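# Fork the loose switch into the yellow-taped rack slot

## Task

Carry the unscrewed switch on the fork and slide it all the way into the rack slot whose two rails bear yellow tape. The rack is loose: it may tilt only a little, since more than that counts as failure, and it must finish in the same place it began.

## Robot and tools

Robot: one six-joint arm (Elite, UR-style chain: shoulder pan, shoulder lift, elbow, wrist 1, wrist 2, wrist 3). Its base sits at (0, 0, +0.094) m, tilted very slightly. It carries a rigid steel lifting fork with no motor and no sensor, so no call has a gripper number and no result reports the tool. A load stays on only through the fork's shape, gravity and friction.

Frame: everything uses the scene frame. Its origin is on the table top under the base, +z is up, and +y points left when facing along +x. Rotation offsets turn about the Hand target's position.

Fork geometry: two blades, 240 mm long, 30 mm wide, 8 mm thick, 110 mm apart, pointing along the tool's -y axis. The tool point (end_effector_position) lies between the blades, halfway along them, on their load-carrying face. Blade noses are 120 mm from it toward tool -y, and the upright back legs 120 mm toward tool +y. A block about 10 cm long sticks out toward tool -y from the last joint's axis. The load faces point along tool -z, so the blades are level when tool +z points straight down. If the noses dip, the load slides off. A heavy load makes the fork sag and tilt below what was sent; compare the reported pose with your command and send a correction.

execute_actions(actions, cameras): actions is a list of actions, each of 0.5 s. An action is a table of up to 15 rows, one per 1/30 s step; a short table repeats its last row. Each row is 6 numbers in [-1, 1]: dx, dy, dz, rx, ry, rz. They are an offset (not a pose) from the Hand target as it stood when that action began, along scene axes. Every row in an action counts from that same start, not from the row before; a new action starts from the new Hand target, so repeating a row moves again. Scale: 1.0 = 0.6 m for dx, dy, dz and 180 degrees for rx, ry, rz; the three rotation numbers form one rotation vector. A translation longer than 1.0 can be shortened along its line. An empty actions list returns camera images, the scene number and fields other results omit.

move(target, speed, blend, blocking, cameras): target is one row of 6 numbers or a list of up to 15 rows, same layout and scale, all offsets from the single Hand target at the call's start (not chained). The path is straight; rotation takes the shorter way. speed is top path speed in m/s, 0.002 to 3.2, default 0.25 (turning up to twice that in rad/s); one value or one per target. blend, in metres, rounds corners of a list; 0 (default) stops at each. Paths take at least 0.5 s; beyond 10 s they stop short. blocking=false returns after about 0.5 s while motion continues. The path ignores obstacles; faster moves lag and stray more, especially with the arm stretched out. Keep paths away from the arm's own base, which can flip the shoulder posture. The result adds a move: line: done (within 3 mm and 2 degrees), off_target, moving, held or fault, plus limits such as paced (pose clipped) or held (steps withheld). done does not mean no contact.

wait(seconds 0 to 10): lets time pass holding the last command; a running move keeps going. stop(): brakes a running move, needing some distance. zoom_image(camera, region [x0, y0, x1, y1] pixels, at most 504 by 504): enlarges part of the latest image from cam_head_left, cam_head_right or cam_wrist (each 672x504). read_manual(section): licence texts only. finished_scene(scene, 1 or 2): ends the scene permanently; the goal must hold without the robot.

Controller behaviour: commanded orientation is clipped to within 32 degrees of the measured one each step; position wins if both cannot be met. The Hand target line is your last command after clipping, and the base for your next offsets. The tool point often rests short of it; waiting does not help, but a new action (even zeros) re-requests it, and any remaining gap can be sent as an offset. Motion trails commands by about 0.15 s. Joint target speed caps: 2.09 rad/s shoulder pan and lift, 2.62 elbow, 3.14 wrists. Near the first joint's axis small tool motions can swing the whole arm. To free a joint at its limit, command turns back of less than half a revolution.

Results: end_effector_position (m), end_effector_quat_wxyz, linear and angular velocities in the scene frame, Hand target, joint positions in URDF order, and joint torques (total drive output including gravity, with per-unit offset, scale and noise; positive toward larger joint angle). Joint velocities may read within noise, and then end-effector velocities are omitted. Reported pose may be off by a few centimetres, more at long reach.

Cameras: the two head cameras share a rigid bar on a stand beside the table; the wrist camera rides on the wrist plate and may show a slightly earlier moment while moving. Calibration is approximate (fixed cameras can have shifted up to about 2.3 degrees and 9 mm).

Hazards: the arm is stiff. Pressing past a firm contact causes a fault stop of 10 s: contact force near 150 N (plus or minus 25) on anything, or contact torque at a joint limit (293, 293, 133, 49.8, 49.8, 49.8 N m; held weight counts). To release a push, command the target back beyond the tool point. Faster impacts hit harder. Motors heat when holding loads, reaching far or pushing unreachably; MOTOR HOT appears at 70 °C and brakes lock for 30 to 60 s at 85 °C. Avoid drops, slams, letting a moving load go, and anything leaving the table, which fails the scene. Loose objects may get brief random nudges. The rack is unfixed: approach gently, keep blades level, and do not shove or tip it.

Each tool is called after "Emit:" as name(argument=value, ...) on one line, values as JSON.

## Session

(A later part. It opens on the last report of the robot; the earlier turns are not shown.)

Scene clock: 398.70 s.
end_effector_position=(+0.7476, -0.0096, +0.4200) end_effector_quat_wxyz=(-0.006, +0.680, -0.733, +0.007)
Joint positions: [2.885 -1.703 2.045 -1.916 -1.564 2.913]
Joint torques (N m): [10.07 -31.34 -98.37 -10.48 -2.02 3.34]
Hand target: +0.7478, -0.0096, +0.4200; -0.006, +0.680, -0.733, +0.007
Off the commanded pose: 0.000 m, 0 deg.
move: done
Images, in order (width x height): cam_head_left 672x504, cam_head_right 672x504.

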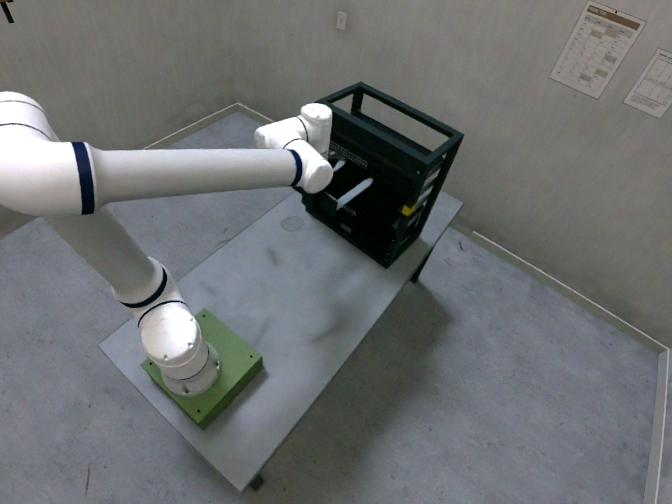

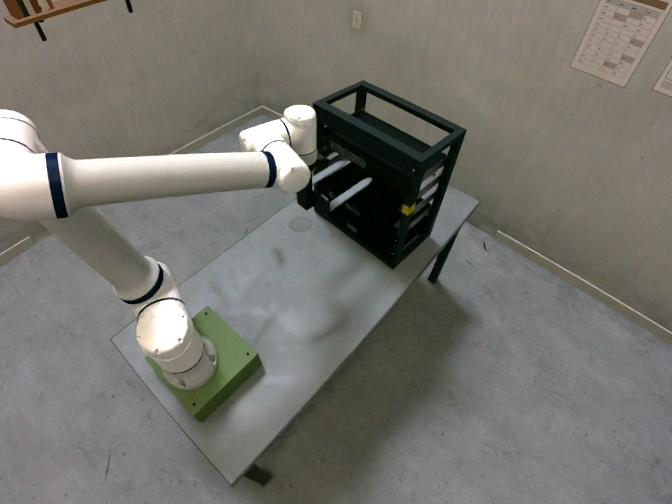

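Emit:
move(target=[0.241, -0.0181, 0, 0, 0, 0], cameras=["all"], speed=0.15)

Emit:
zoom_image(camera="cam_head_left", region=[270, 80, 410, 220])

Emit:
zoom_image(camera="cam_head_right", region=[270, 80, 410, 220])

Scene clock: 406.00 s.
end_effector_position=(+0.8922, -0.0204, +0.4200) end_effector_quat_wxyz=(-0.006, +0.680, -0.733, +0.007)
Joint positions: [2.93 -1.456 1.805 -1.923 -1.564 2.959]
Joint torques (N m): [9.78 -59.74 -98.2 -5.28 -1.94 3.36]
Hand target: +0.8924, -0.0205, +0.4200; -0.006, +0.680, -0.733, +0.007
Off the commanded pose: 0.000 m, 0 deg.
move: done
camera_calibration:
cam_wrist: T_world_to_cam=[[-0.0869169, -0.995856, -0.0267821, 0.077975], [-0.941216, 0.0732795, 0.329761, 0.574188], [-0.326432, 0.0538696, -0.943684, 0.783045], [0, 0, 0, 1]] pos_world=[0.802823, -0.00660672, 0.55169]

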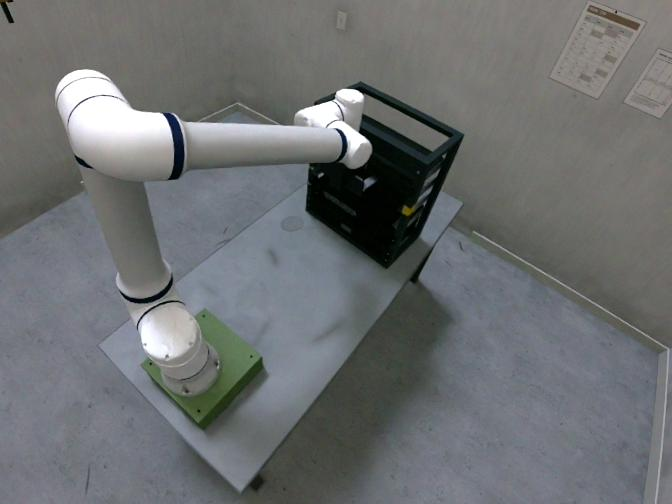

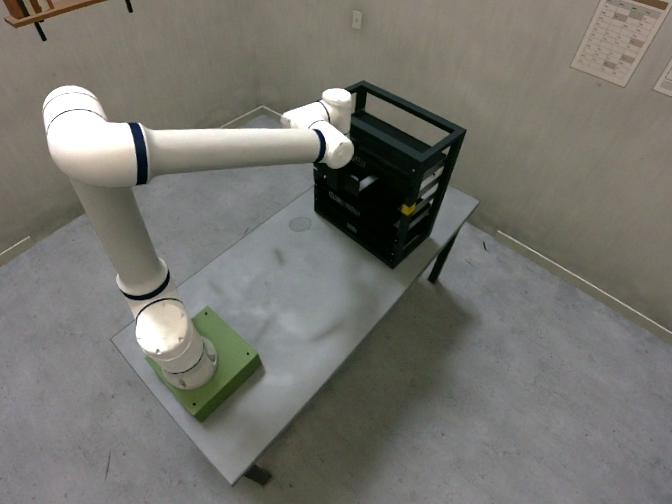

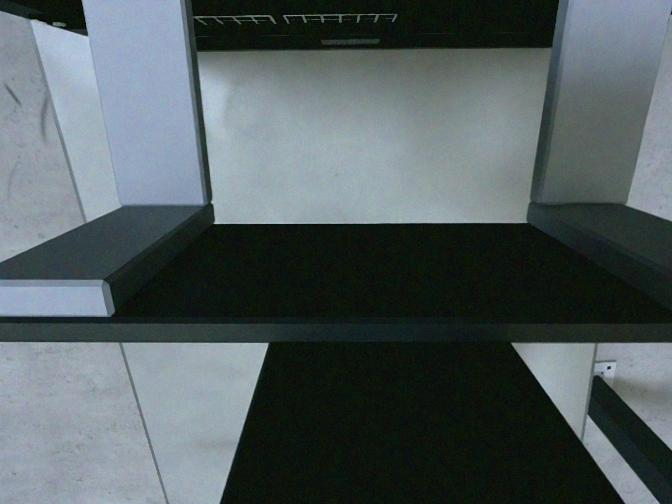

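Scaled by 3.600.

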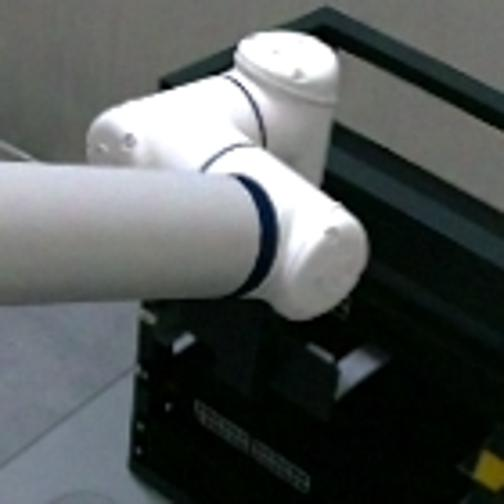

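Scaled by 3.600.

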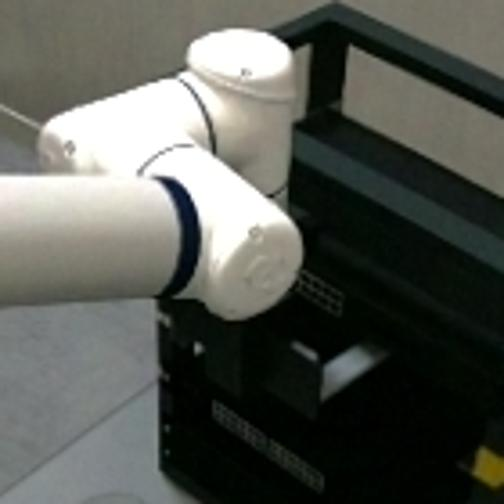

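Emit:
move(target=[0.0332, -0.0025, 0, 0, 0, 0], cameras=[], speed=0.08)

Emit:
move(target=[0, 0, 0.0167, 0, 0, 0], cameras=[], speed=0.04)

Emit:
move(target=[0, 0, 0.01, 0, 0, 0], cameras=["all"], speed=0.03)

Scene clock: 411.40 s.
end_effector_position=(+0.9121, -0.0219, +0.4200) end_effector_quat_wxyz=(-0.006, +0.680, -0.733, +0.007)
Joint positions: [2.935 -1.424 1.768 -1.918 -1.564 2.963]
Joint torques (N m): [9.42 -61.87 -98.81 -5.33 -1.64 3.4]
Hand target: +0.9124, -0.0220, +0.4200; -0.006, +0.680, -0.733, +0.007
Off the commanded pose: 0.000 m, 0 deg.
move: done
No camera images: "cameras" was empty.

Scene clock: 412.20 s.
end_effector_position=(+0.9124, -0.0219, +0.4298) end_effector_quat_wxyz=(-0.006, +0.680, -0.733, +0.007)
Joint positions: [2.935 -1.429 1.755 -1.901 -1.564 2.963]
Joint torques (N m): [3.05 -89.59 -98.07 -5.61 -2.21 1.92]
Hand target: +0.9124, -0.0220, +0.4300; -0.006, +0.680, -0.733, +0.007
Off the commanded pose: 0.000 m, 0 deg.
move: done
No camera images: "cameras" was empty.

Scene clock: 412.93 s.
end_effector_position=(+0.9124, -0.0219, +0.4358) end_effector_quat_wxyz=(-0.006, +0.680, -0.733, +0.007)
Joint positions: [2.935 -1.432 1.748 -1.89 -1.564 2.963]
Joint torques (N m): [-10.97 -91.86 -99.11 -5.17 -2.14 -1.12]
Hand target: +0.9124, -0.0220, +0.4360; -0.006, +0.680, -0.733, +0.007
Off the commanded pose: 0.000 m, 0 deg.
move: done
camera_calibration:
cam_wrist: T_world_to_cam=[[-0.0869177, -0.995855, -0.0267833, 0.0786527], [-0.941206, 0.0732782, 0.329792, 0.587981], [-0.326462, 0.0538733, -0.943674, 0.804616], [0, 0, 0, 1]] pos_world=[0.822923, -0.00810672, 0.56749]

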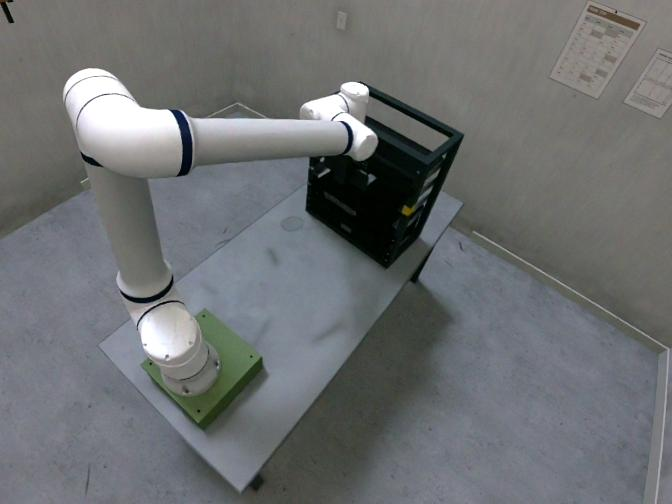

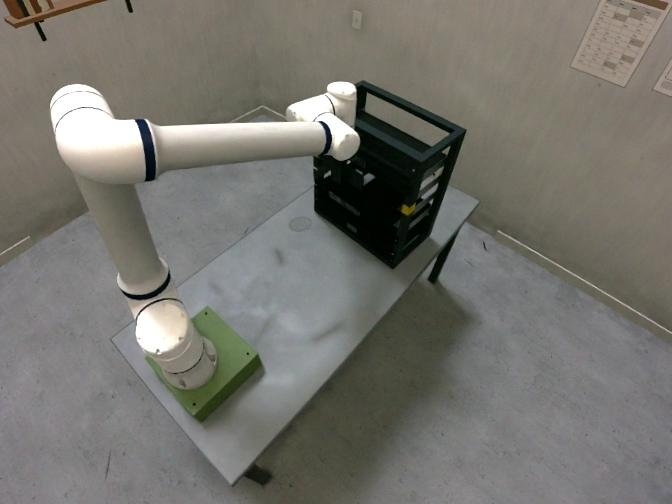

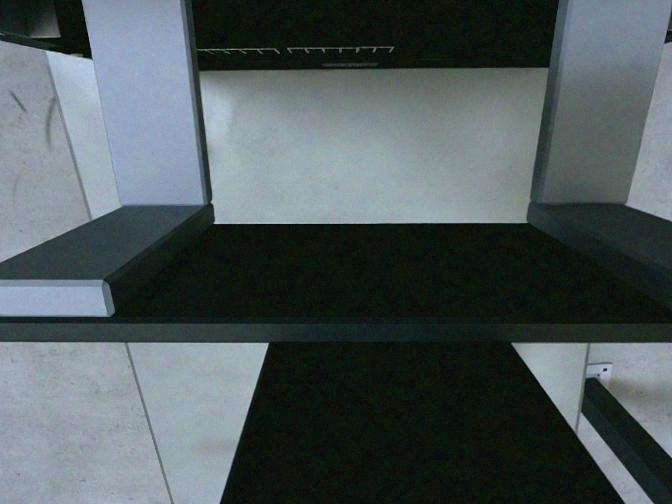

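Emit:
move(target=[0, 0, 0.0067, 0, 0, 0], cameras=[], speed=0.02)

Emit:
move(target=[0, 0, 0.0067, 0, 0, 0], cameras=[], speed=0.02)

Emit:
move(target=[0, 0, 0.005, 0, 0, 0], cameras=["all"], speed=0.02)

Emit:
zoom_image(camera="cam_head_right", region=[290, 80, 460, 250])

Scene clock: 417.40 s.
end_effector_position=(+0.9123, -0.0219, +0.4397) end_effector_quat_wxyz=(-0.006, +0.680, -0.733, +0.006)
Joint positions: [2.935 -1.434 1.743 -1.883 -1.564 2.963]
Joint torques (N m): [-15.49 -119.86 -135.44 -17.74 -1.32 -1.32]
Hand target: +0.9124, -0.0220, +0.4400; -0.006, +0.680, -0.733, +0.007
Off the commanded pose: 0.000 m, 0 deg.
move: done
No camera images: "cameras" was empty.

Scene clock: 418.10 s.
end_effector_position=(+0.9123, -0.0220, +0.4438) end_effector_quat_wxyz=(-0.006, +0.680, -0.733, +0.007)
Joint positions: [2.935 -1.435 1.737 -1.876 -1.564 2.963]
Joint torques (N m): [-15.84 -125.3 -142.74 -18.66 2.14 -0.12]
Hand target: +0.9124, -0.0220, +0.4440; -0.006, +0.680, -0.733, +0.007
Off the commanded pose: 0.000 m, 0 deg.
move: done
No camera images: "cameras" was empty.

Scene clock: 418.80 s.
end_effector_position=(+0.9123, -0.0220, +0.4469) end_effector_quat_wxyz=(-0.006, +0.680, -0.733, +0.007)
Joint positions: [2.935 -1.437 1.733 -1.871 -1.564 2.963]
Joint torques (N m): [-17.23 -127.39 -143.09 -19.21 2.52 -0.62]
Hand target: +0.9124, -0.0220, +0.4470; -0.006, +0.680, -0.733, +0.007
Off the commanded pose: 0.000 m, 0 deg.
move: done
camera_calibration:
cam_wrist: T_world_to_cam=[[-0.0870195, -0.995847, -0.0267488, 0.0790139], [-0.941197, 0.0733857, 0.329793, 0.584312], [-0.326461, 0.0538743, -0.943674, 0.81509], [0, 0, 0, 1]] pos_world=[0.822923, -0.00810677, 0.57859]

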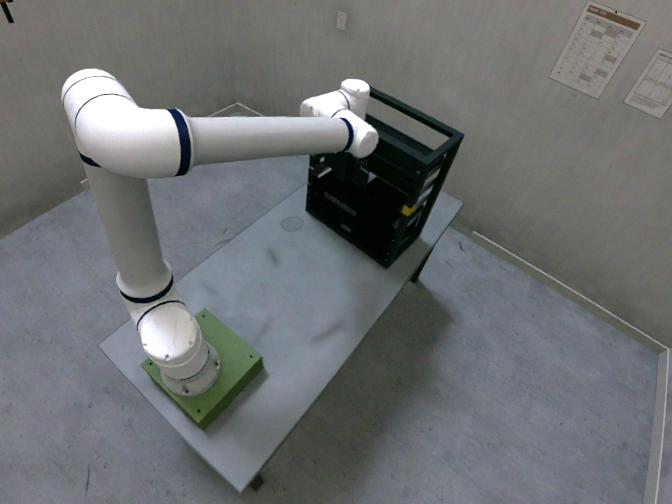

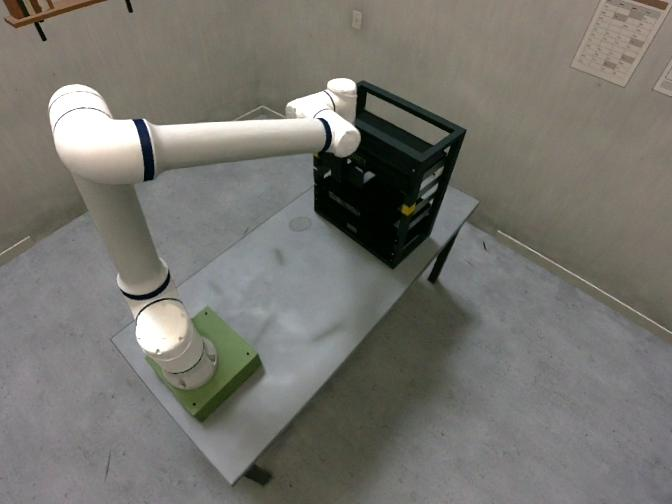

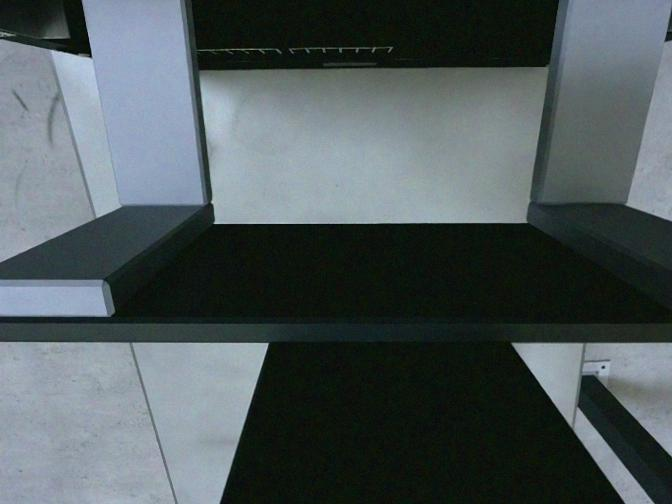

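Scaled by 2.965.

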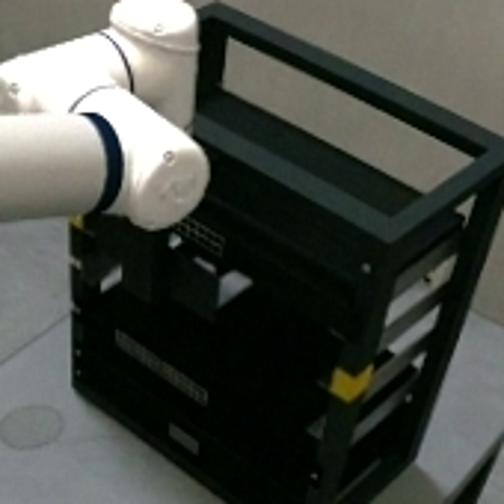

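Emit:
move(target=[0, 0, 0.0083, 0, 0, 0], cameras=[], speed=0.03)

Emit:
move(target=[-0.0831, 0.00625, 0, 0, 0, 0], cameras=["all"], speed=0.06)

Emit:
zoom_image(camera="cam_head_right", region=[290, 80, 460, 250])

Emit:
zoom_image(camera="cam_head_left", region=[290, 80, 460, 250])

Scene clock: 429.93 s.
end_effector_position=(+0.9123, -0.0220, +0.4518) end_effector_quat_wxyz=(-0.006, +0.680, -0.733, +0.007)
Joint positions: [2.935 -1.439 1.727 -1.862 -1.564 2.963]
Joint torques (N m): [-18.58 -126.42 -143.57 -18.83 2.38 -2.01]
Hand target: +0.9124, -0.0220, +0.4520; -0.006, +0.680, -0.733, +0.007
Off the commanded pose: 0.000 m, 0 deg.
move: done
No camera images: "cameras" was empty.

Scene clock: 431.23 s.
end_effector_position=(+0.8627, -0.0182, +0.4520) end_effector_quat_wxyz=(-0.006, +0.680, -0.733, +0.007)
Joint positions: [2.922 -1.521 1.816 -1.869 -1.564 2.951]
Joint torques (N m): [-22.58 -116.13 -119.18 -24.05 2.61 -2.15]
Hand target: +0.8625, -0.0182, +0.4520; -0.006, +0.680, -0.733, +0.007
Off the commanded pose: 0.000 m, 0 deg.
move: done
camera_calibration:
cam_wrist: T_world_to_cam=[[-0.0870195, -0.995847, -0.0267488, 0.0785127], [-0.941197, 0.0733857, 0.329793, 0.535548], [-0.326461, 0.0538743, -0.943674, 0.803572], [0, 0, 0, 1]] pos_world=[0.773223, -0.00440677, 0.58379]

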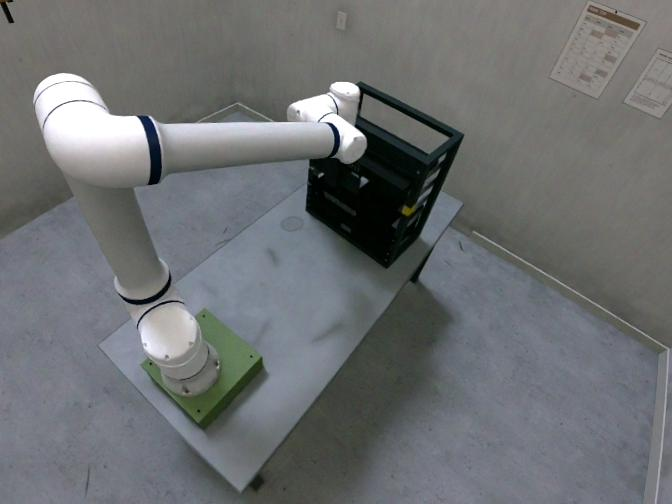

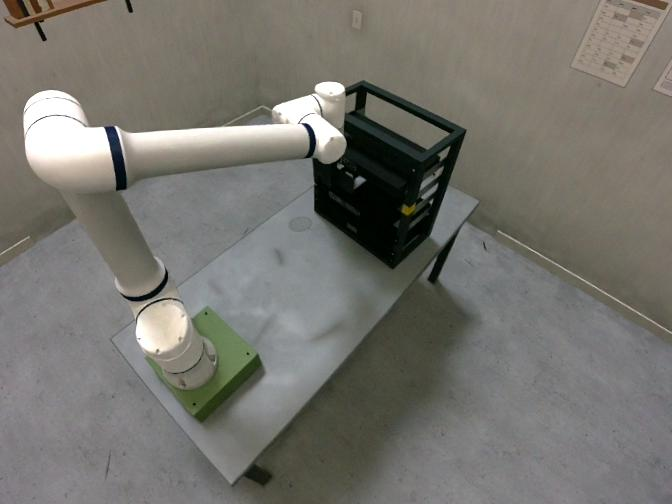

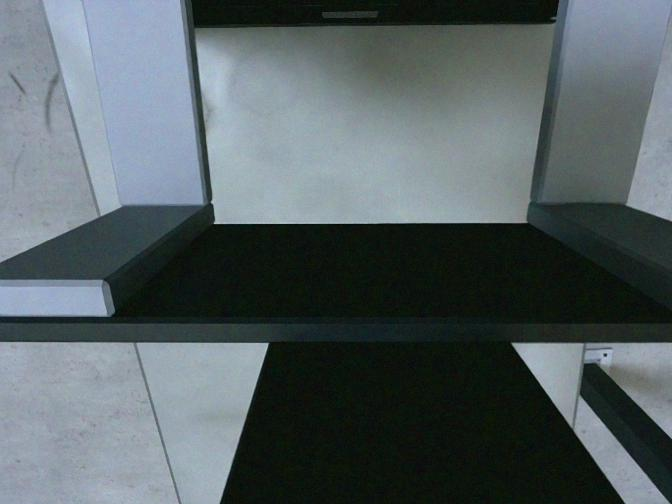

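Scaled by 2.965.

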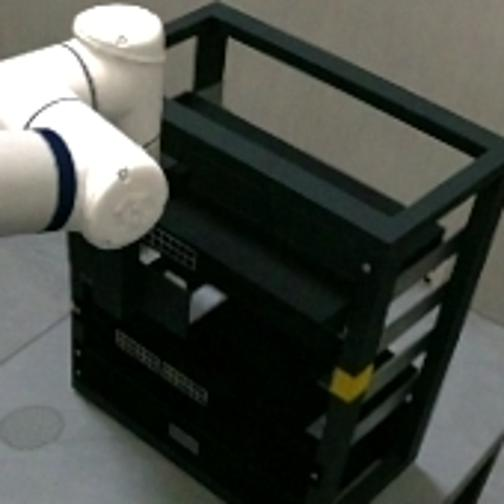

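Scaled by 2.965.

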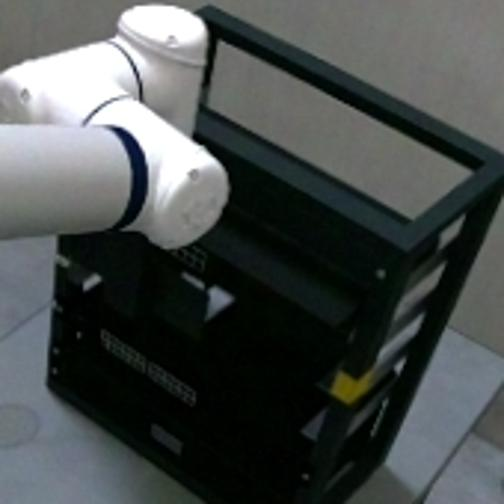

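Emit:
move(target=[-0.1662, 0.0125, 0, 0, 0, 0], cameras=["cam_head_left", "cam_head_right"], speed=0.08)

Emit:
zoom_image(camera="cam_head_right", region=[260, 80, 460, 280])

Emit:
zoom_image(camera="cam_head_left", region=[260, 80, 460, 280])

Scene clock: 436.07 s.
end_effector_position=(+0.7630, -0.0107, +0.4520) end_effector_quat_wxyz=(-0.006, +0.680, -0.733, +0.007)
Joint positions: [2.891 -1.692 1.977 -1.859 -1.564 2.919]
Joint torques (N m): [-21.57 -93.78 -118.39 -18.85 3.82 -2.06]
Hand target: +0.7628, -0.0107, +0.4520; -0.006, +0.680, -0.733, +0.007
Off the commanded pose: 0.000 m, 0 deg.
move: done
Images, in order (width x height): cam_head_left 672x504, cam_head_right 672x504.

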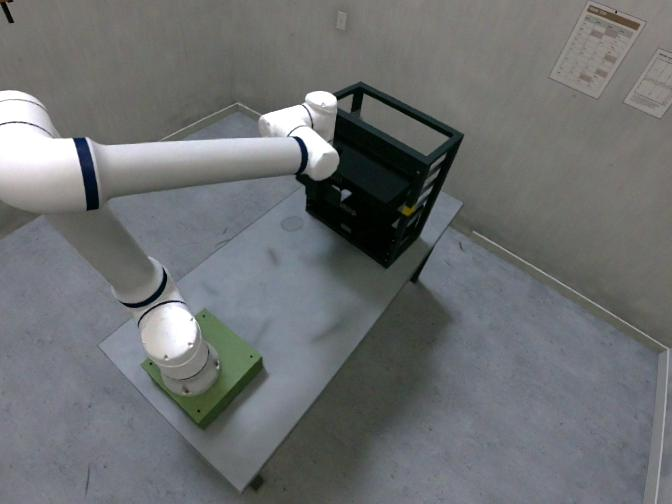

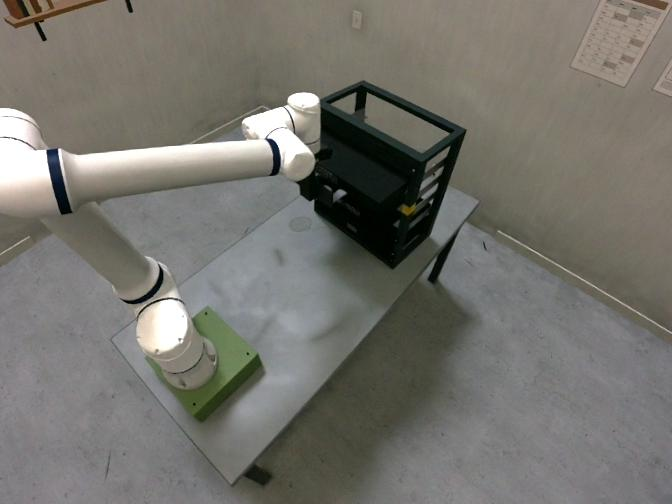

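Scaled by 2.520.

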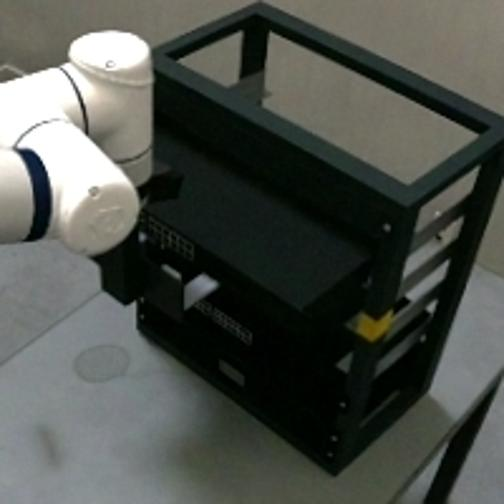

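Scaled by 2.520.

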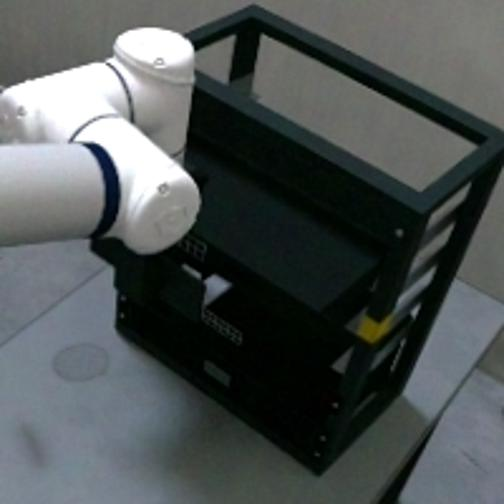

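Emit:
move(target=[-0.1828, 0.01375, 0, 0, 0, 0], cameras=["cam_head_left", "cam_head_right"], speed=0.1)

Emit:
zoom_image(camera="cam_head_right", region=[240, 80, 440, 280])

Emit:
zoom_image(camera="cam_head_left", region=[240, 80, 440, 280])

Scene clock: 441.27 s.
end_effector_position=(+0.6533, -0.0025, +0.4520) end_effector_quat_wxyz=(-0.006, +0.680, -0.733, +0.007) end_effector_velocity=(-0.001, +0.000, +0.002) end_effector_angular_velocity=(-0.001, -0.003, +0.000)
Joint positions: [2.84 -1.898 2.13 -1.805 -1.564 2.868]
Joint velocities: [-0.001 -0.005 0.002 0 0 -0.001]
Joint torques (N m): [-23.33 -66.19 -119.57 -18.74 4.59 -2.36]
Hand target: +0.6531, -0.0025, +0.4520; -0.006, +0.680, -0.733, +0.007
Off the commanded pose: 0.000 m, 0 deg.
move: done
Images, in order (width x height): cam_head_left 672x504, cam_head_right 672x504.

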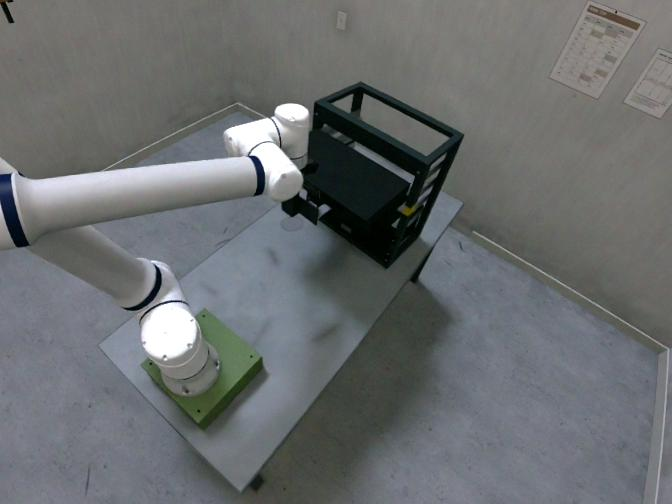

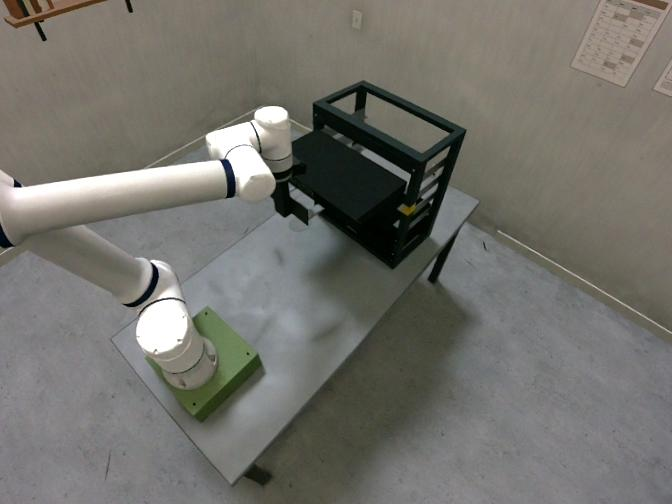

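Scaled by 2.520.

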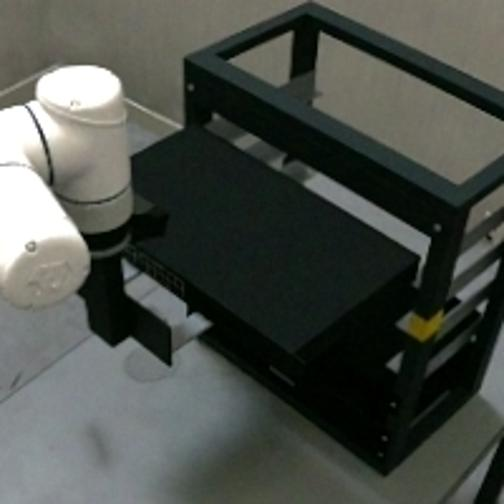

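Scaled by 2.520.

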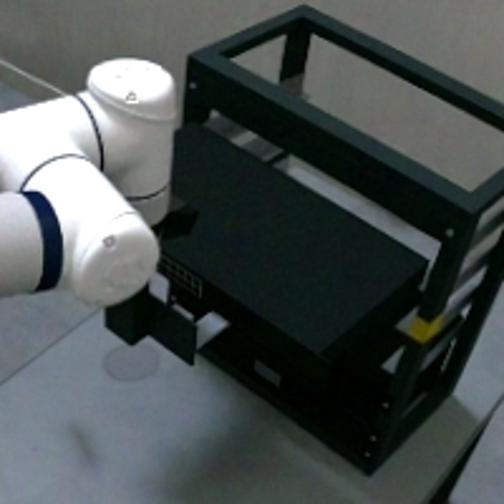

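Emit:
move(target=[[-0.0833, 0.00625, 0, 0, 0, 0], [-0.0833, 0.00625, -0.1482, 0, 0, 0]], blend=[0.02, 0], cameras=["cam_head_left", "cam_head_right"], speed=0.1)

Emit:
zoom_image(camera="cam_head_right", region=[240, 80, 440, 280])

Emit:
zoom_image(camera="cam_head_left", region=[240, 80, 440, 280])

Scene clock: 459.27 s.
end_effector_position=(+0.6031, +0.0012, +0.3633) end_effector_quat_wxyz=(-0.006, +0.680, -0.733, +0.007)
Joint positions: [2.808 -1.953 2.325 -1.945 -1.564 2.837]
Joint torques (N m): [6.4 -29.48 -114.02 -23.33 4.56 3.33]
Hand target: +0.6031, +0.0013, +0.3631; -0.006, +0.680, -0.733, +0.007
Off the commanded pose: 0.000 m, 0 deg.
move: done
Images, in order (width x height): cam_head_left 672x504, cam_head_right 672x504.

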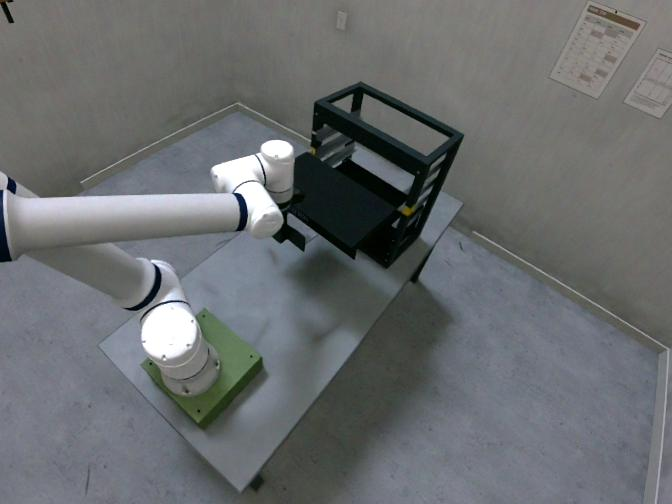

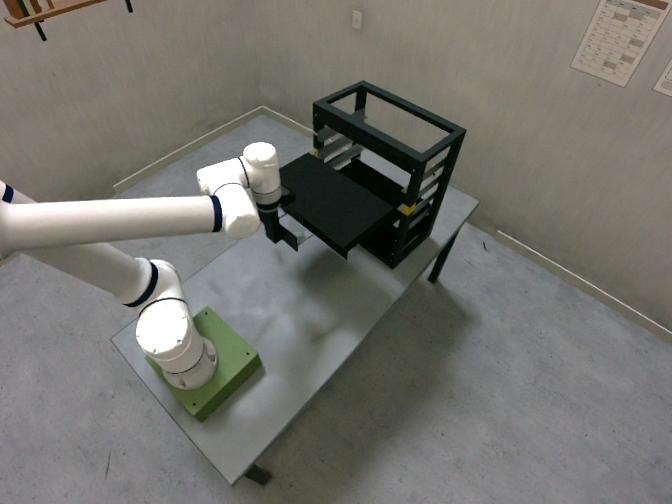

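Scaled by 2.520.

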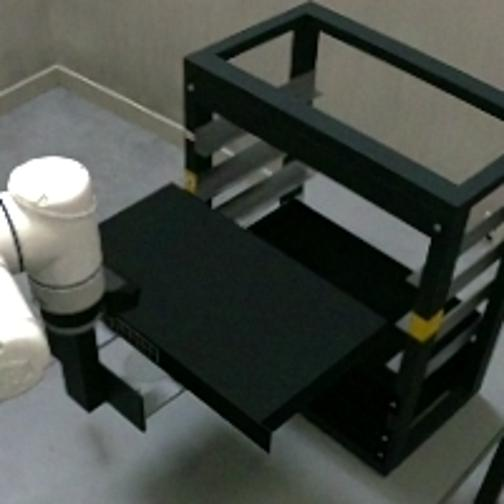

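Scaled by 2.520.

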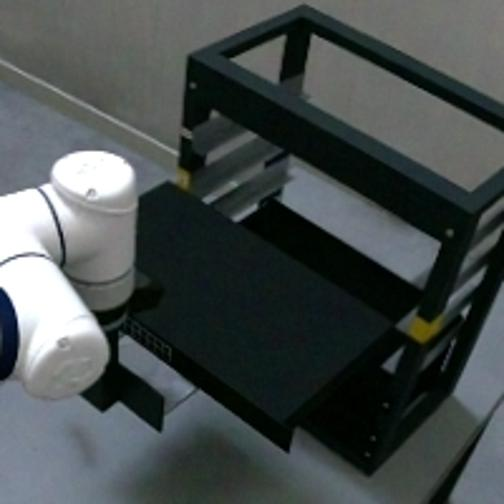

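Emit:
move(target=[0.4321, -0.0325, 0, 0, 0, 0], cameras=["cam_head_left", "cam_head_right"], speed=0.08)

Emit:
zoom_image(camera="cam_head_right", region=[260, 80, 460, 280])

Emit:
zoom_image(camera="cam_head_left", region=[260, 80, 460, 280])

Scene clock: 468.70 s.
end_effector_position=(+0.8622, -0.0182, +0.3631) end_effector_quat_wxyz=(-0.006, +0.680, -0.733, +0.007)
Joint positions: [2.923 -1.468 1.926 -2.032 -1.564 2.951]
Joint torques (N m): [9.92 -89.84 -136.49 -18.75 -0.59 3.27]
Hand target: +0.8624, -0.0182, +0.3631; -0.006, +0.680, -0.733, +0.007
Off the commanded pose: 0.000 m, 0 deg.
move: done
Images, in order (width x height): cam_head_left 672x504, cam_head_right 672x504.

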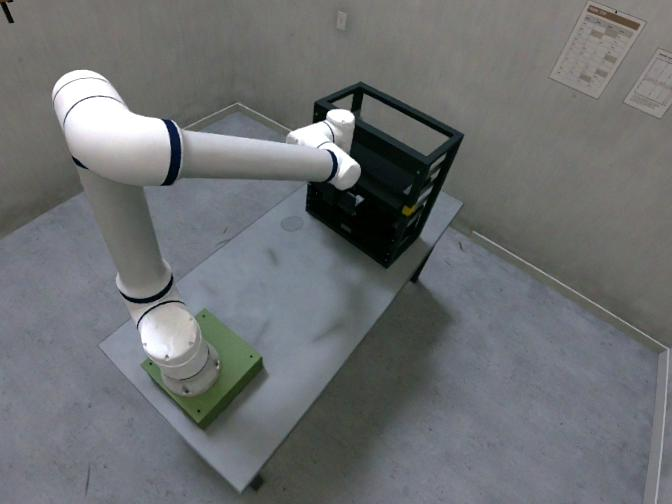

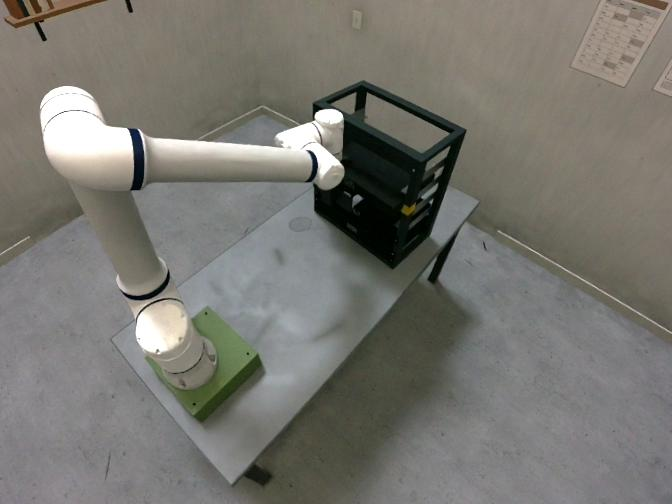

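Scaled by 2.520.

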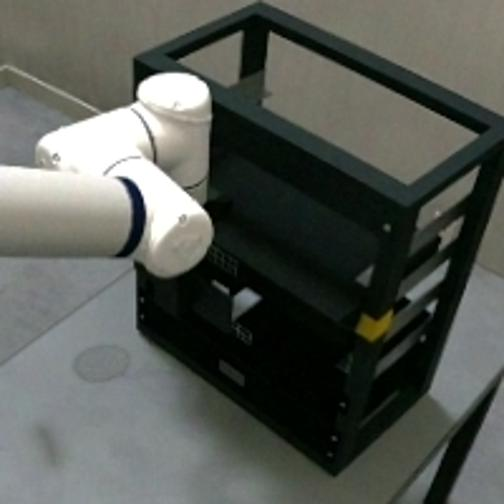

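Scaled by 2.520.

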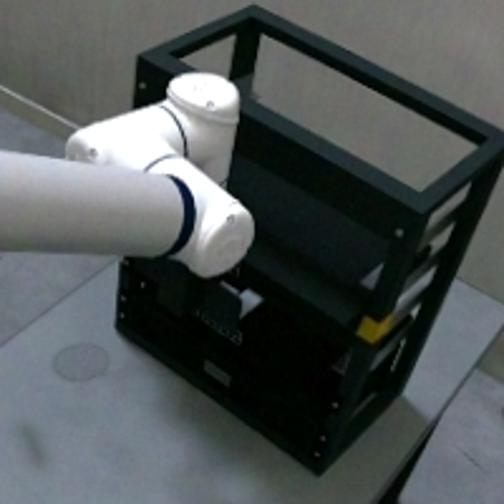

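Emit:
move(target=[0.0765, -0.00575, 0, 0, 0, 0], cameras=[], speed=0.06)

Emit:
move(target=[0.0133, -0.001, 0, 0, 0, 0], cameras=["all"], speed=0.02)

Emit:
zoom_image(camera="cam_head_right", region=[260, 80, 460, 280])

Emit:
zoom_image(camera="cam_head_left", region=[260, 80, 460, 280])

Scene clock: 474.03 s.
end_effector_position=(+0.9081, -0.0216, +0.3631) end_effector_quat_wxyz=(-0.006, +0.680, -0.733, +0.007)
Joint positions: [2.934 -1.395 1.841 -2.021 -1.564 2.963]
Joint torques (N m): [9.15 -99.65 -136.37 -18.93 0.84 3.38]
Hand target: +0.9083, -0.0217, +0.3631; -0.006, +0.680, -0.733, +0.007
Off the commanded pose: 0.000 m, 0 deg.
move: done
No camera images: "cameras" was empty.

Scene clock: 474.80 s.
end_effector_position=(+0.9160, -0.0222, +0.3631) end_effector_quat_wxyz=(-0.006, +0.680, -0.733, +0.007)
Joint positions: [2.936 -1.382 1.826 -2.018 -1.564 2.965]
Joint torques (N m): [10.43 -99.82 -137.31 -18.67 -0.32 3.37]
Hand target: +0.9163, -0.0223, +0.3631; -0.006, +0.680, -0.733, +0.007
Off the commanded pose: 0.000 m, 0 deg.
move: done
camera_calibration:
cam_wrist: T_world_to_cam=[[-0.0869493, -0.99585, -0.0268776, 0.0768011], [-0.941203, 0.0732769, 0.329799, 0.615456], [-0.32646, 0.0539731, -0.943669, 0.737231], [0, 0, 0, 1]] pos_world=[0.826623, -0.00840687, 0.49479]

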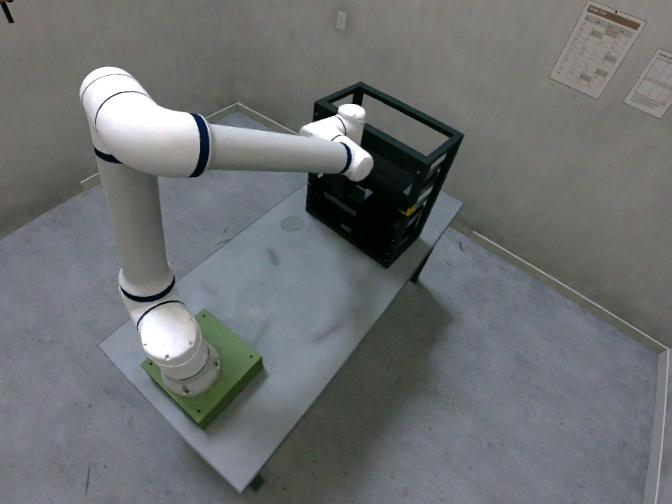

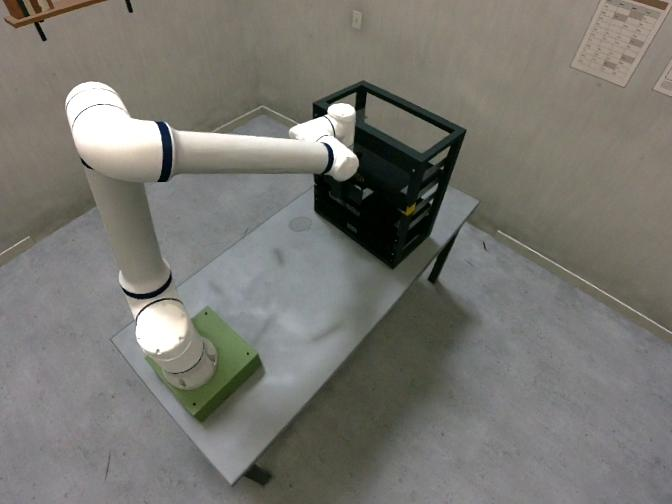

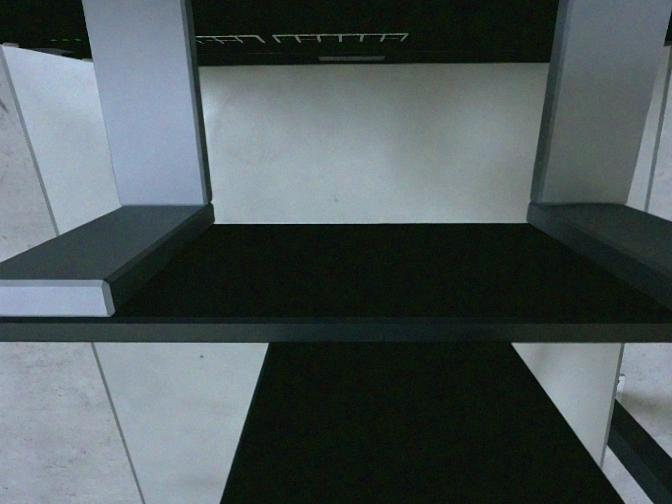

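Scaled by 2.520.

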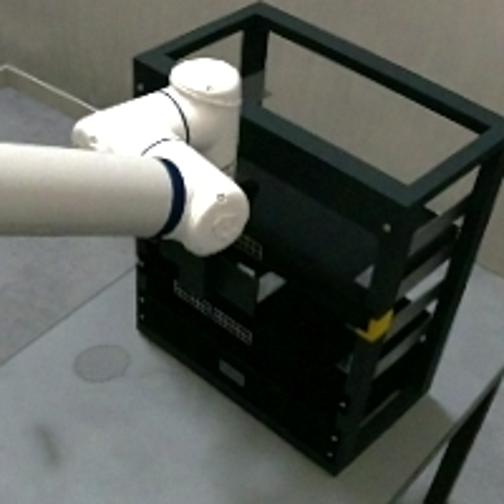

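Scaled by 2.520.

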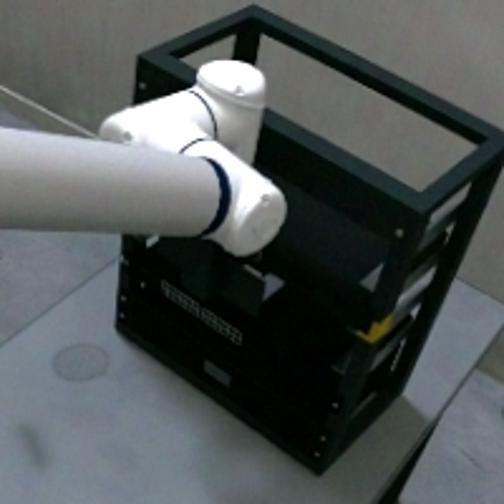

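Emit:
move(target=[0.005, -0.0004, 0, 0, 0, 0], cameras=[], speed=0.02)

Emit:
move(target=[0, 0, -0.03, 0, 0, 0], cameras=[], speed=0.02)

Emit:
move(target=[0, 0, -0.02, 0, 0, 0], cameras=["all"], speed=0.02)

Emit:
zoom_image(camera="cam_head_right", region=[260, 80, 460, 280])

Emit:
zoom_image(camera="cam_head_left", region=[260, 80, 460, 280])

Scene clock: 482.57 s.
end_effector_position=(+0.9191, -0.0225, +0.3631) end_effector_quat_wxyz=(-0.006, +0.680, -0.733, +0.007)
Joint positions: [2.937 -1.377 1.821 -2.017 -1.564 2.965]
Joint torques (N m): [8.42 -100.25 -142.85 -21.6 1.08 3.38]
Hand target: +0.9193, -0.0225, +0.3631; -0.006, +0.680, -0.733, +0.007
Off the commanded pose: 0.000 m, 0 deg.
move: done
No camera images: "cameras" was empty.

Scene clock: 483.80 s.
end_effector_position=(+0.9193, -0.0225, +0.3453) end_effector_quat_wxyz=(-0.006, +0.680, -0.733, +0.007)
Joint positions: [2.937 -1.364 1.839 -2.049 -1.564 2.965]
Joint torques (N m): [7.55 -67.31 -70.07 -10.39 -1.79 2]
Hand target: +0.9193, -0.0225, +0.3451; -0.006, +0.680, -0.733, +0.007
Off the commanded pose: 0.000 m, 0 deg.
move: done
No camera images: "cameras" was empty.

Scene clock: 484.73 s.
end_effector_position=(+0.9193, -0.0225, +0.3333) end_effector_quat_wxyz=(-0.006, +0.680, -0.733, +0.007)
Joint positions: [2.937 -1.355 1.851 -2.07 -1.564 2.965]
Joint torques (N m): [9.84 -66.23 -69.15 -10.33 -2.01 3.42]
Hand target: +0.9193, -0.0225, +0.3331; -0.006, +0.680, -0.733, +0.007
Off the commanded pose: 0.000 m, 0 deg.
move: done
camera_calibration:
cam_wrist: T_world_to_cam=[[-0.0869177, -0.995855, -0.0267833, 0.0759097], [-0.941206, 0.0732782, 0.329792, 0.628323], [-0.326462, 0.0538733, -0.943674, 0.710174], [0, 0, 0, 1]] pos_world=[0.829823, -0.00870672, 0.46499]

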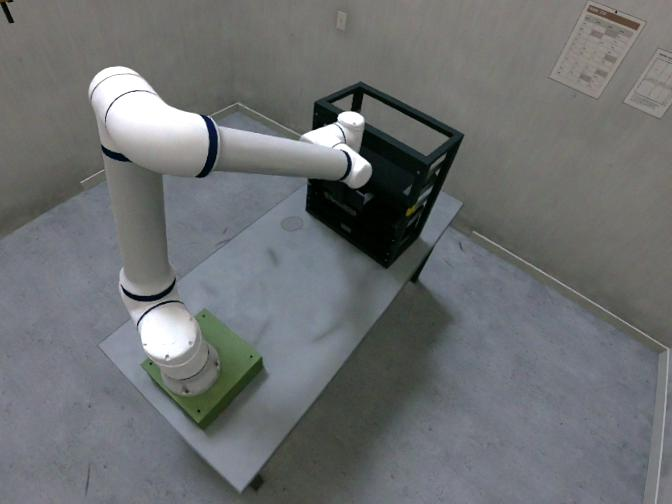

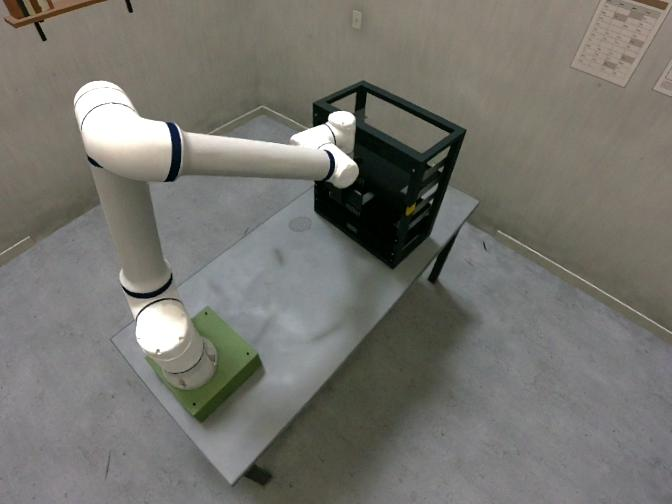

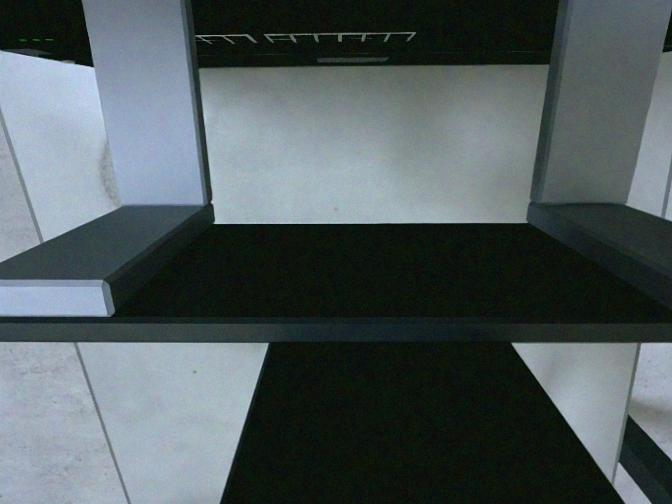

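Scaled by 2.520.

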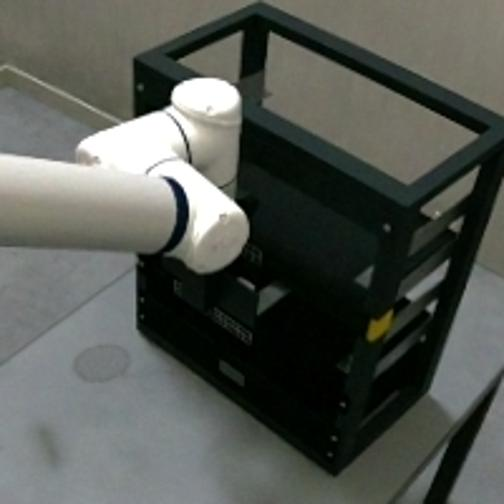

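Scaled by 2.520.

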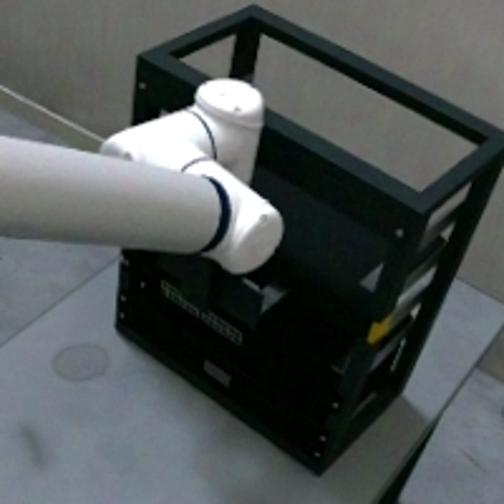

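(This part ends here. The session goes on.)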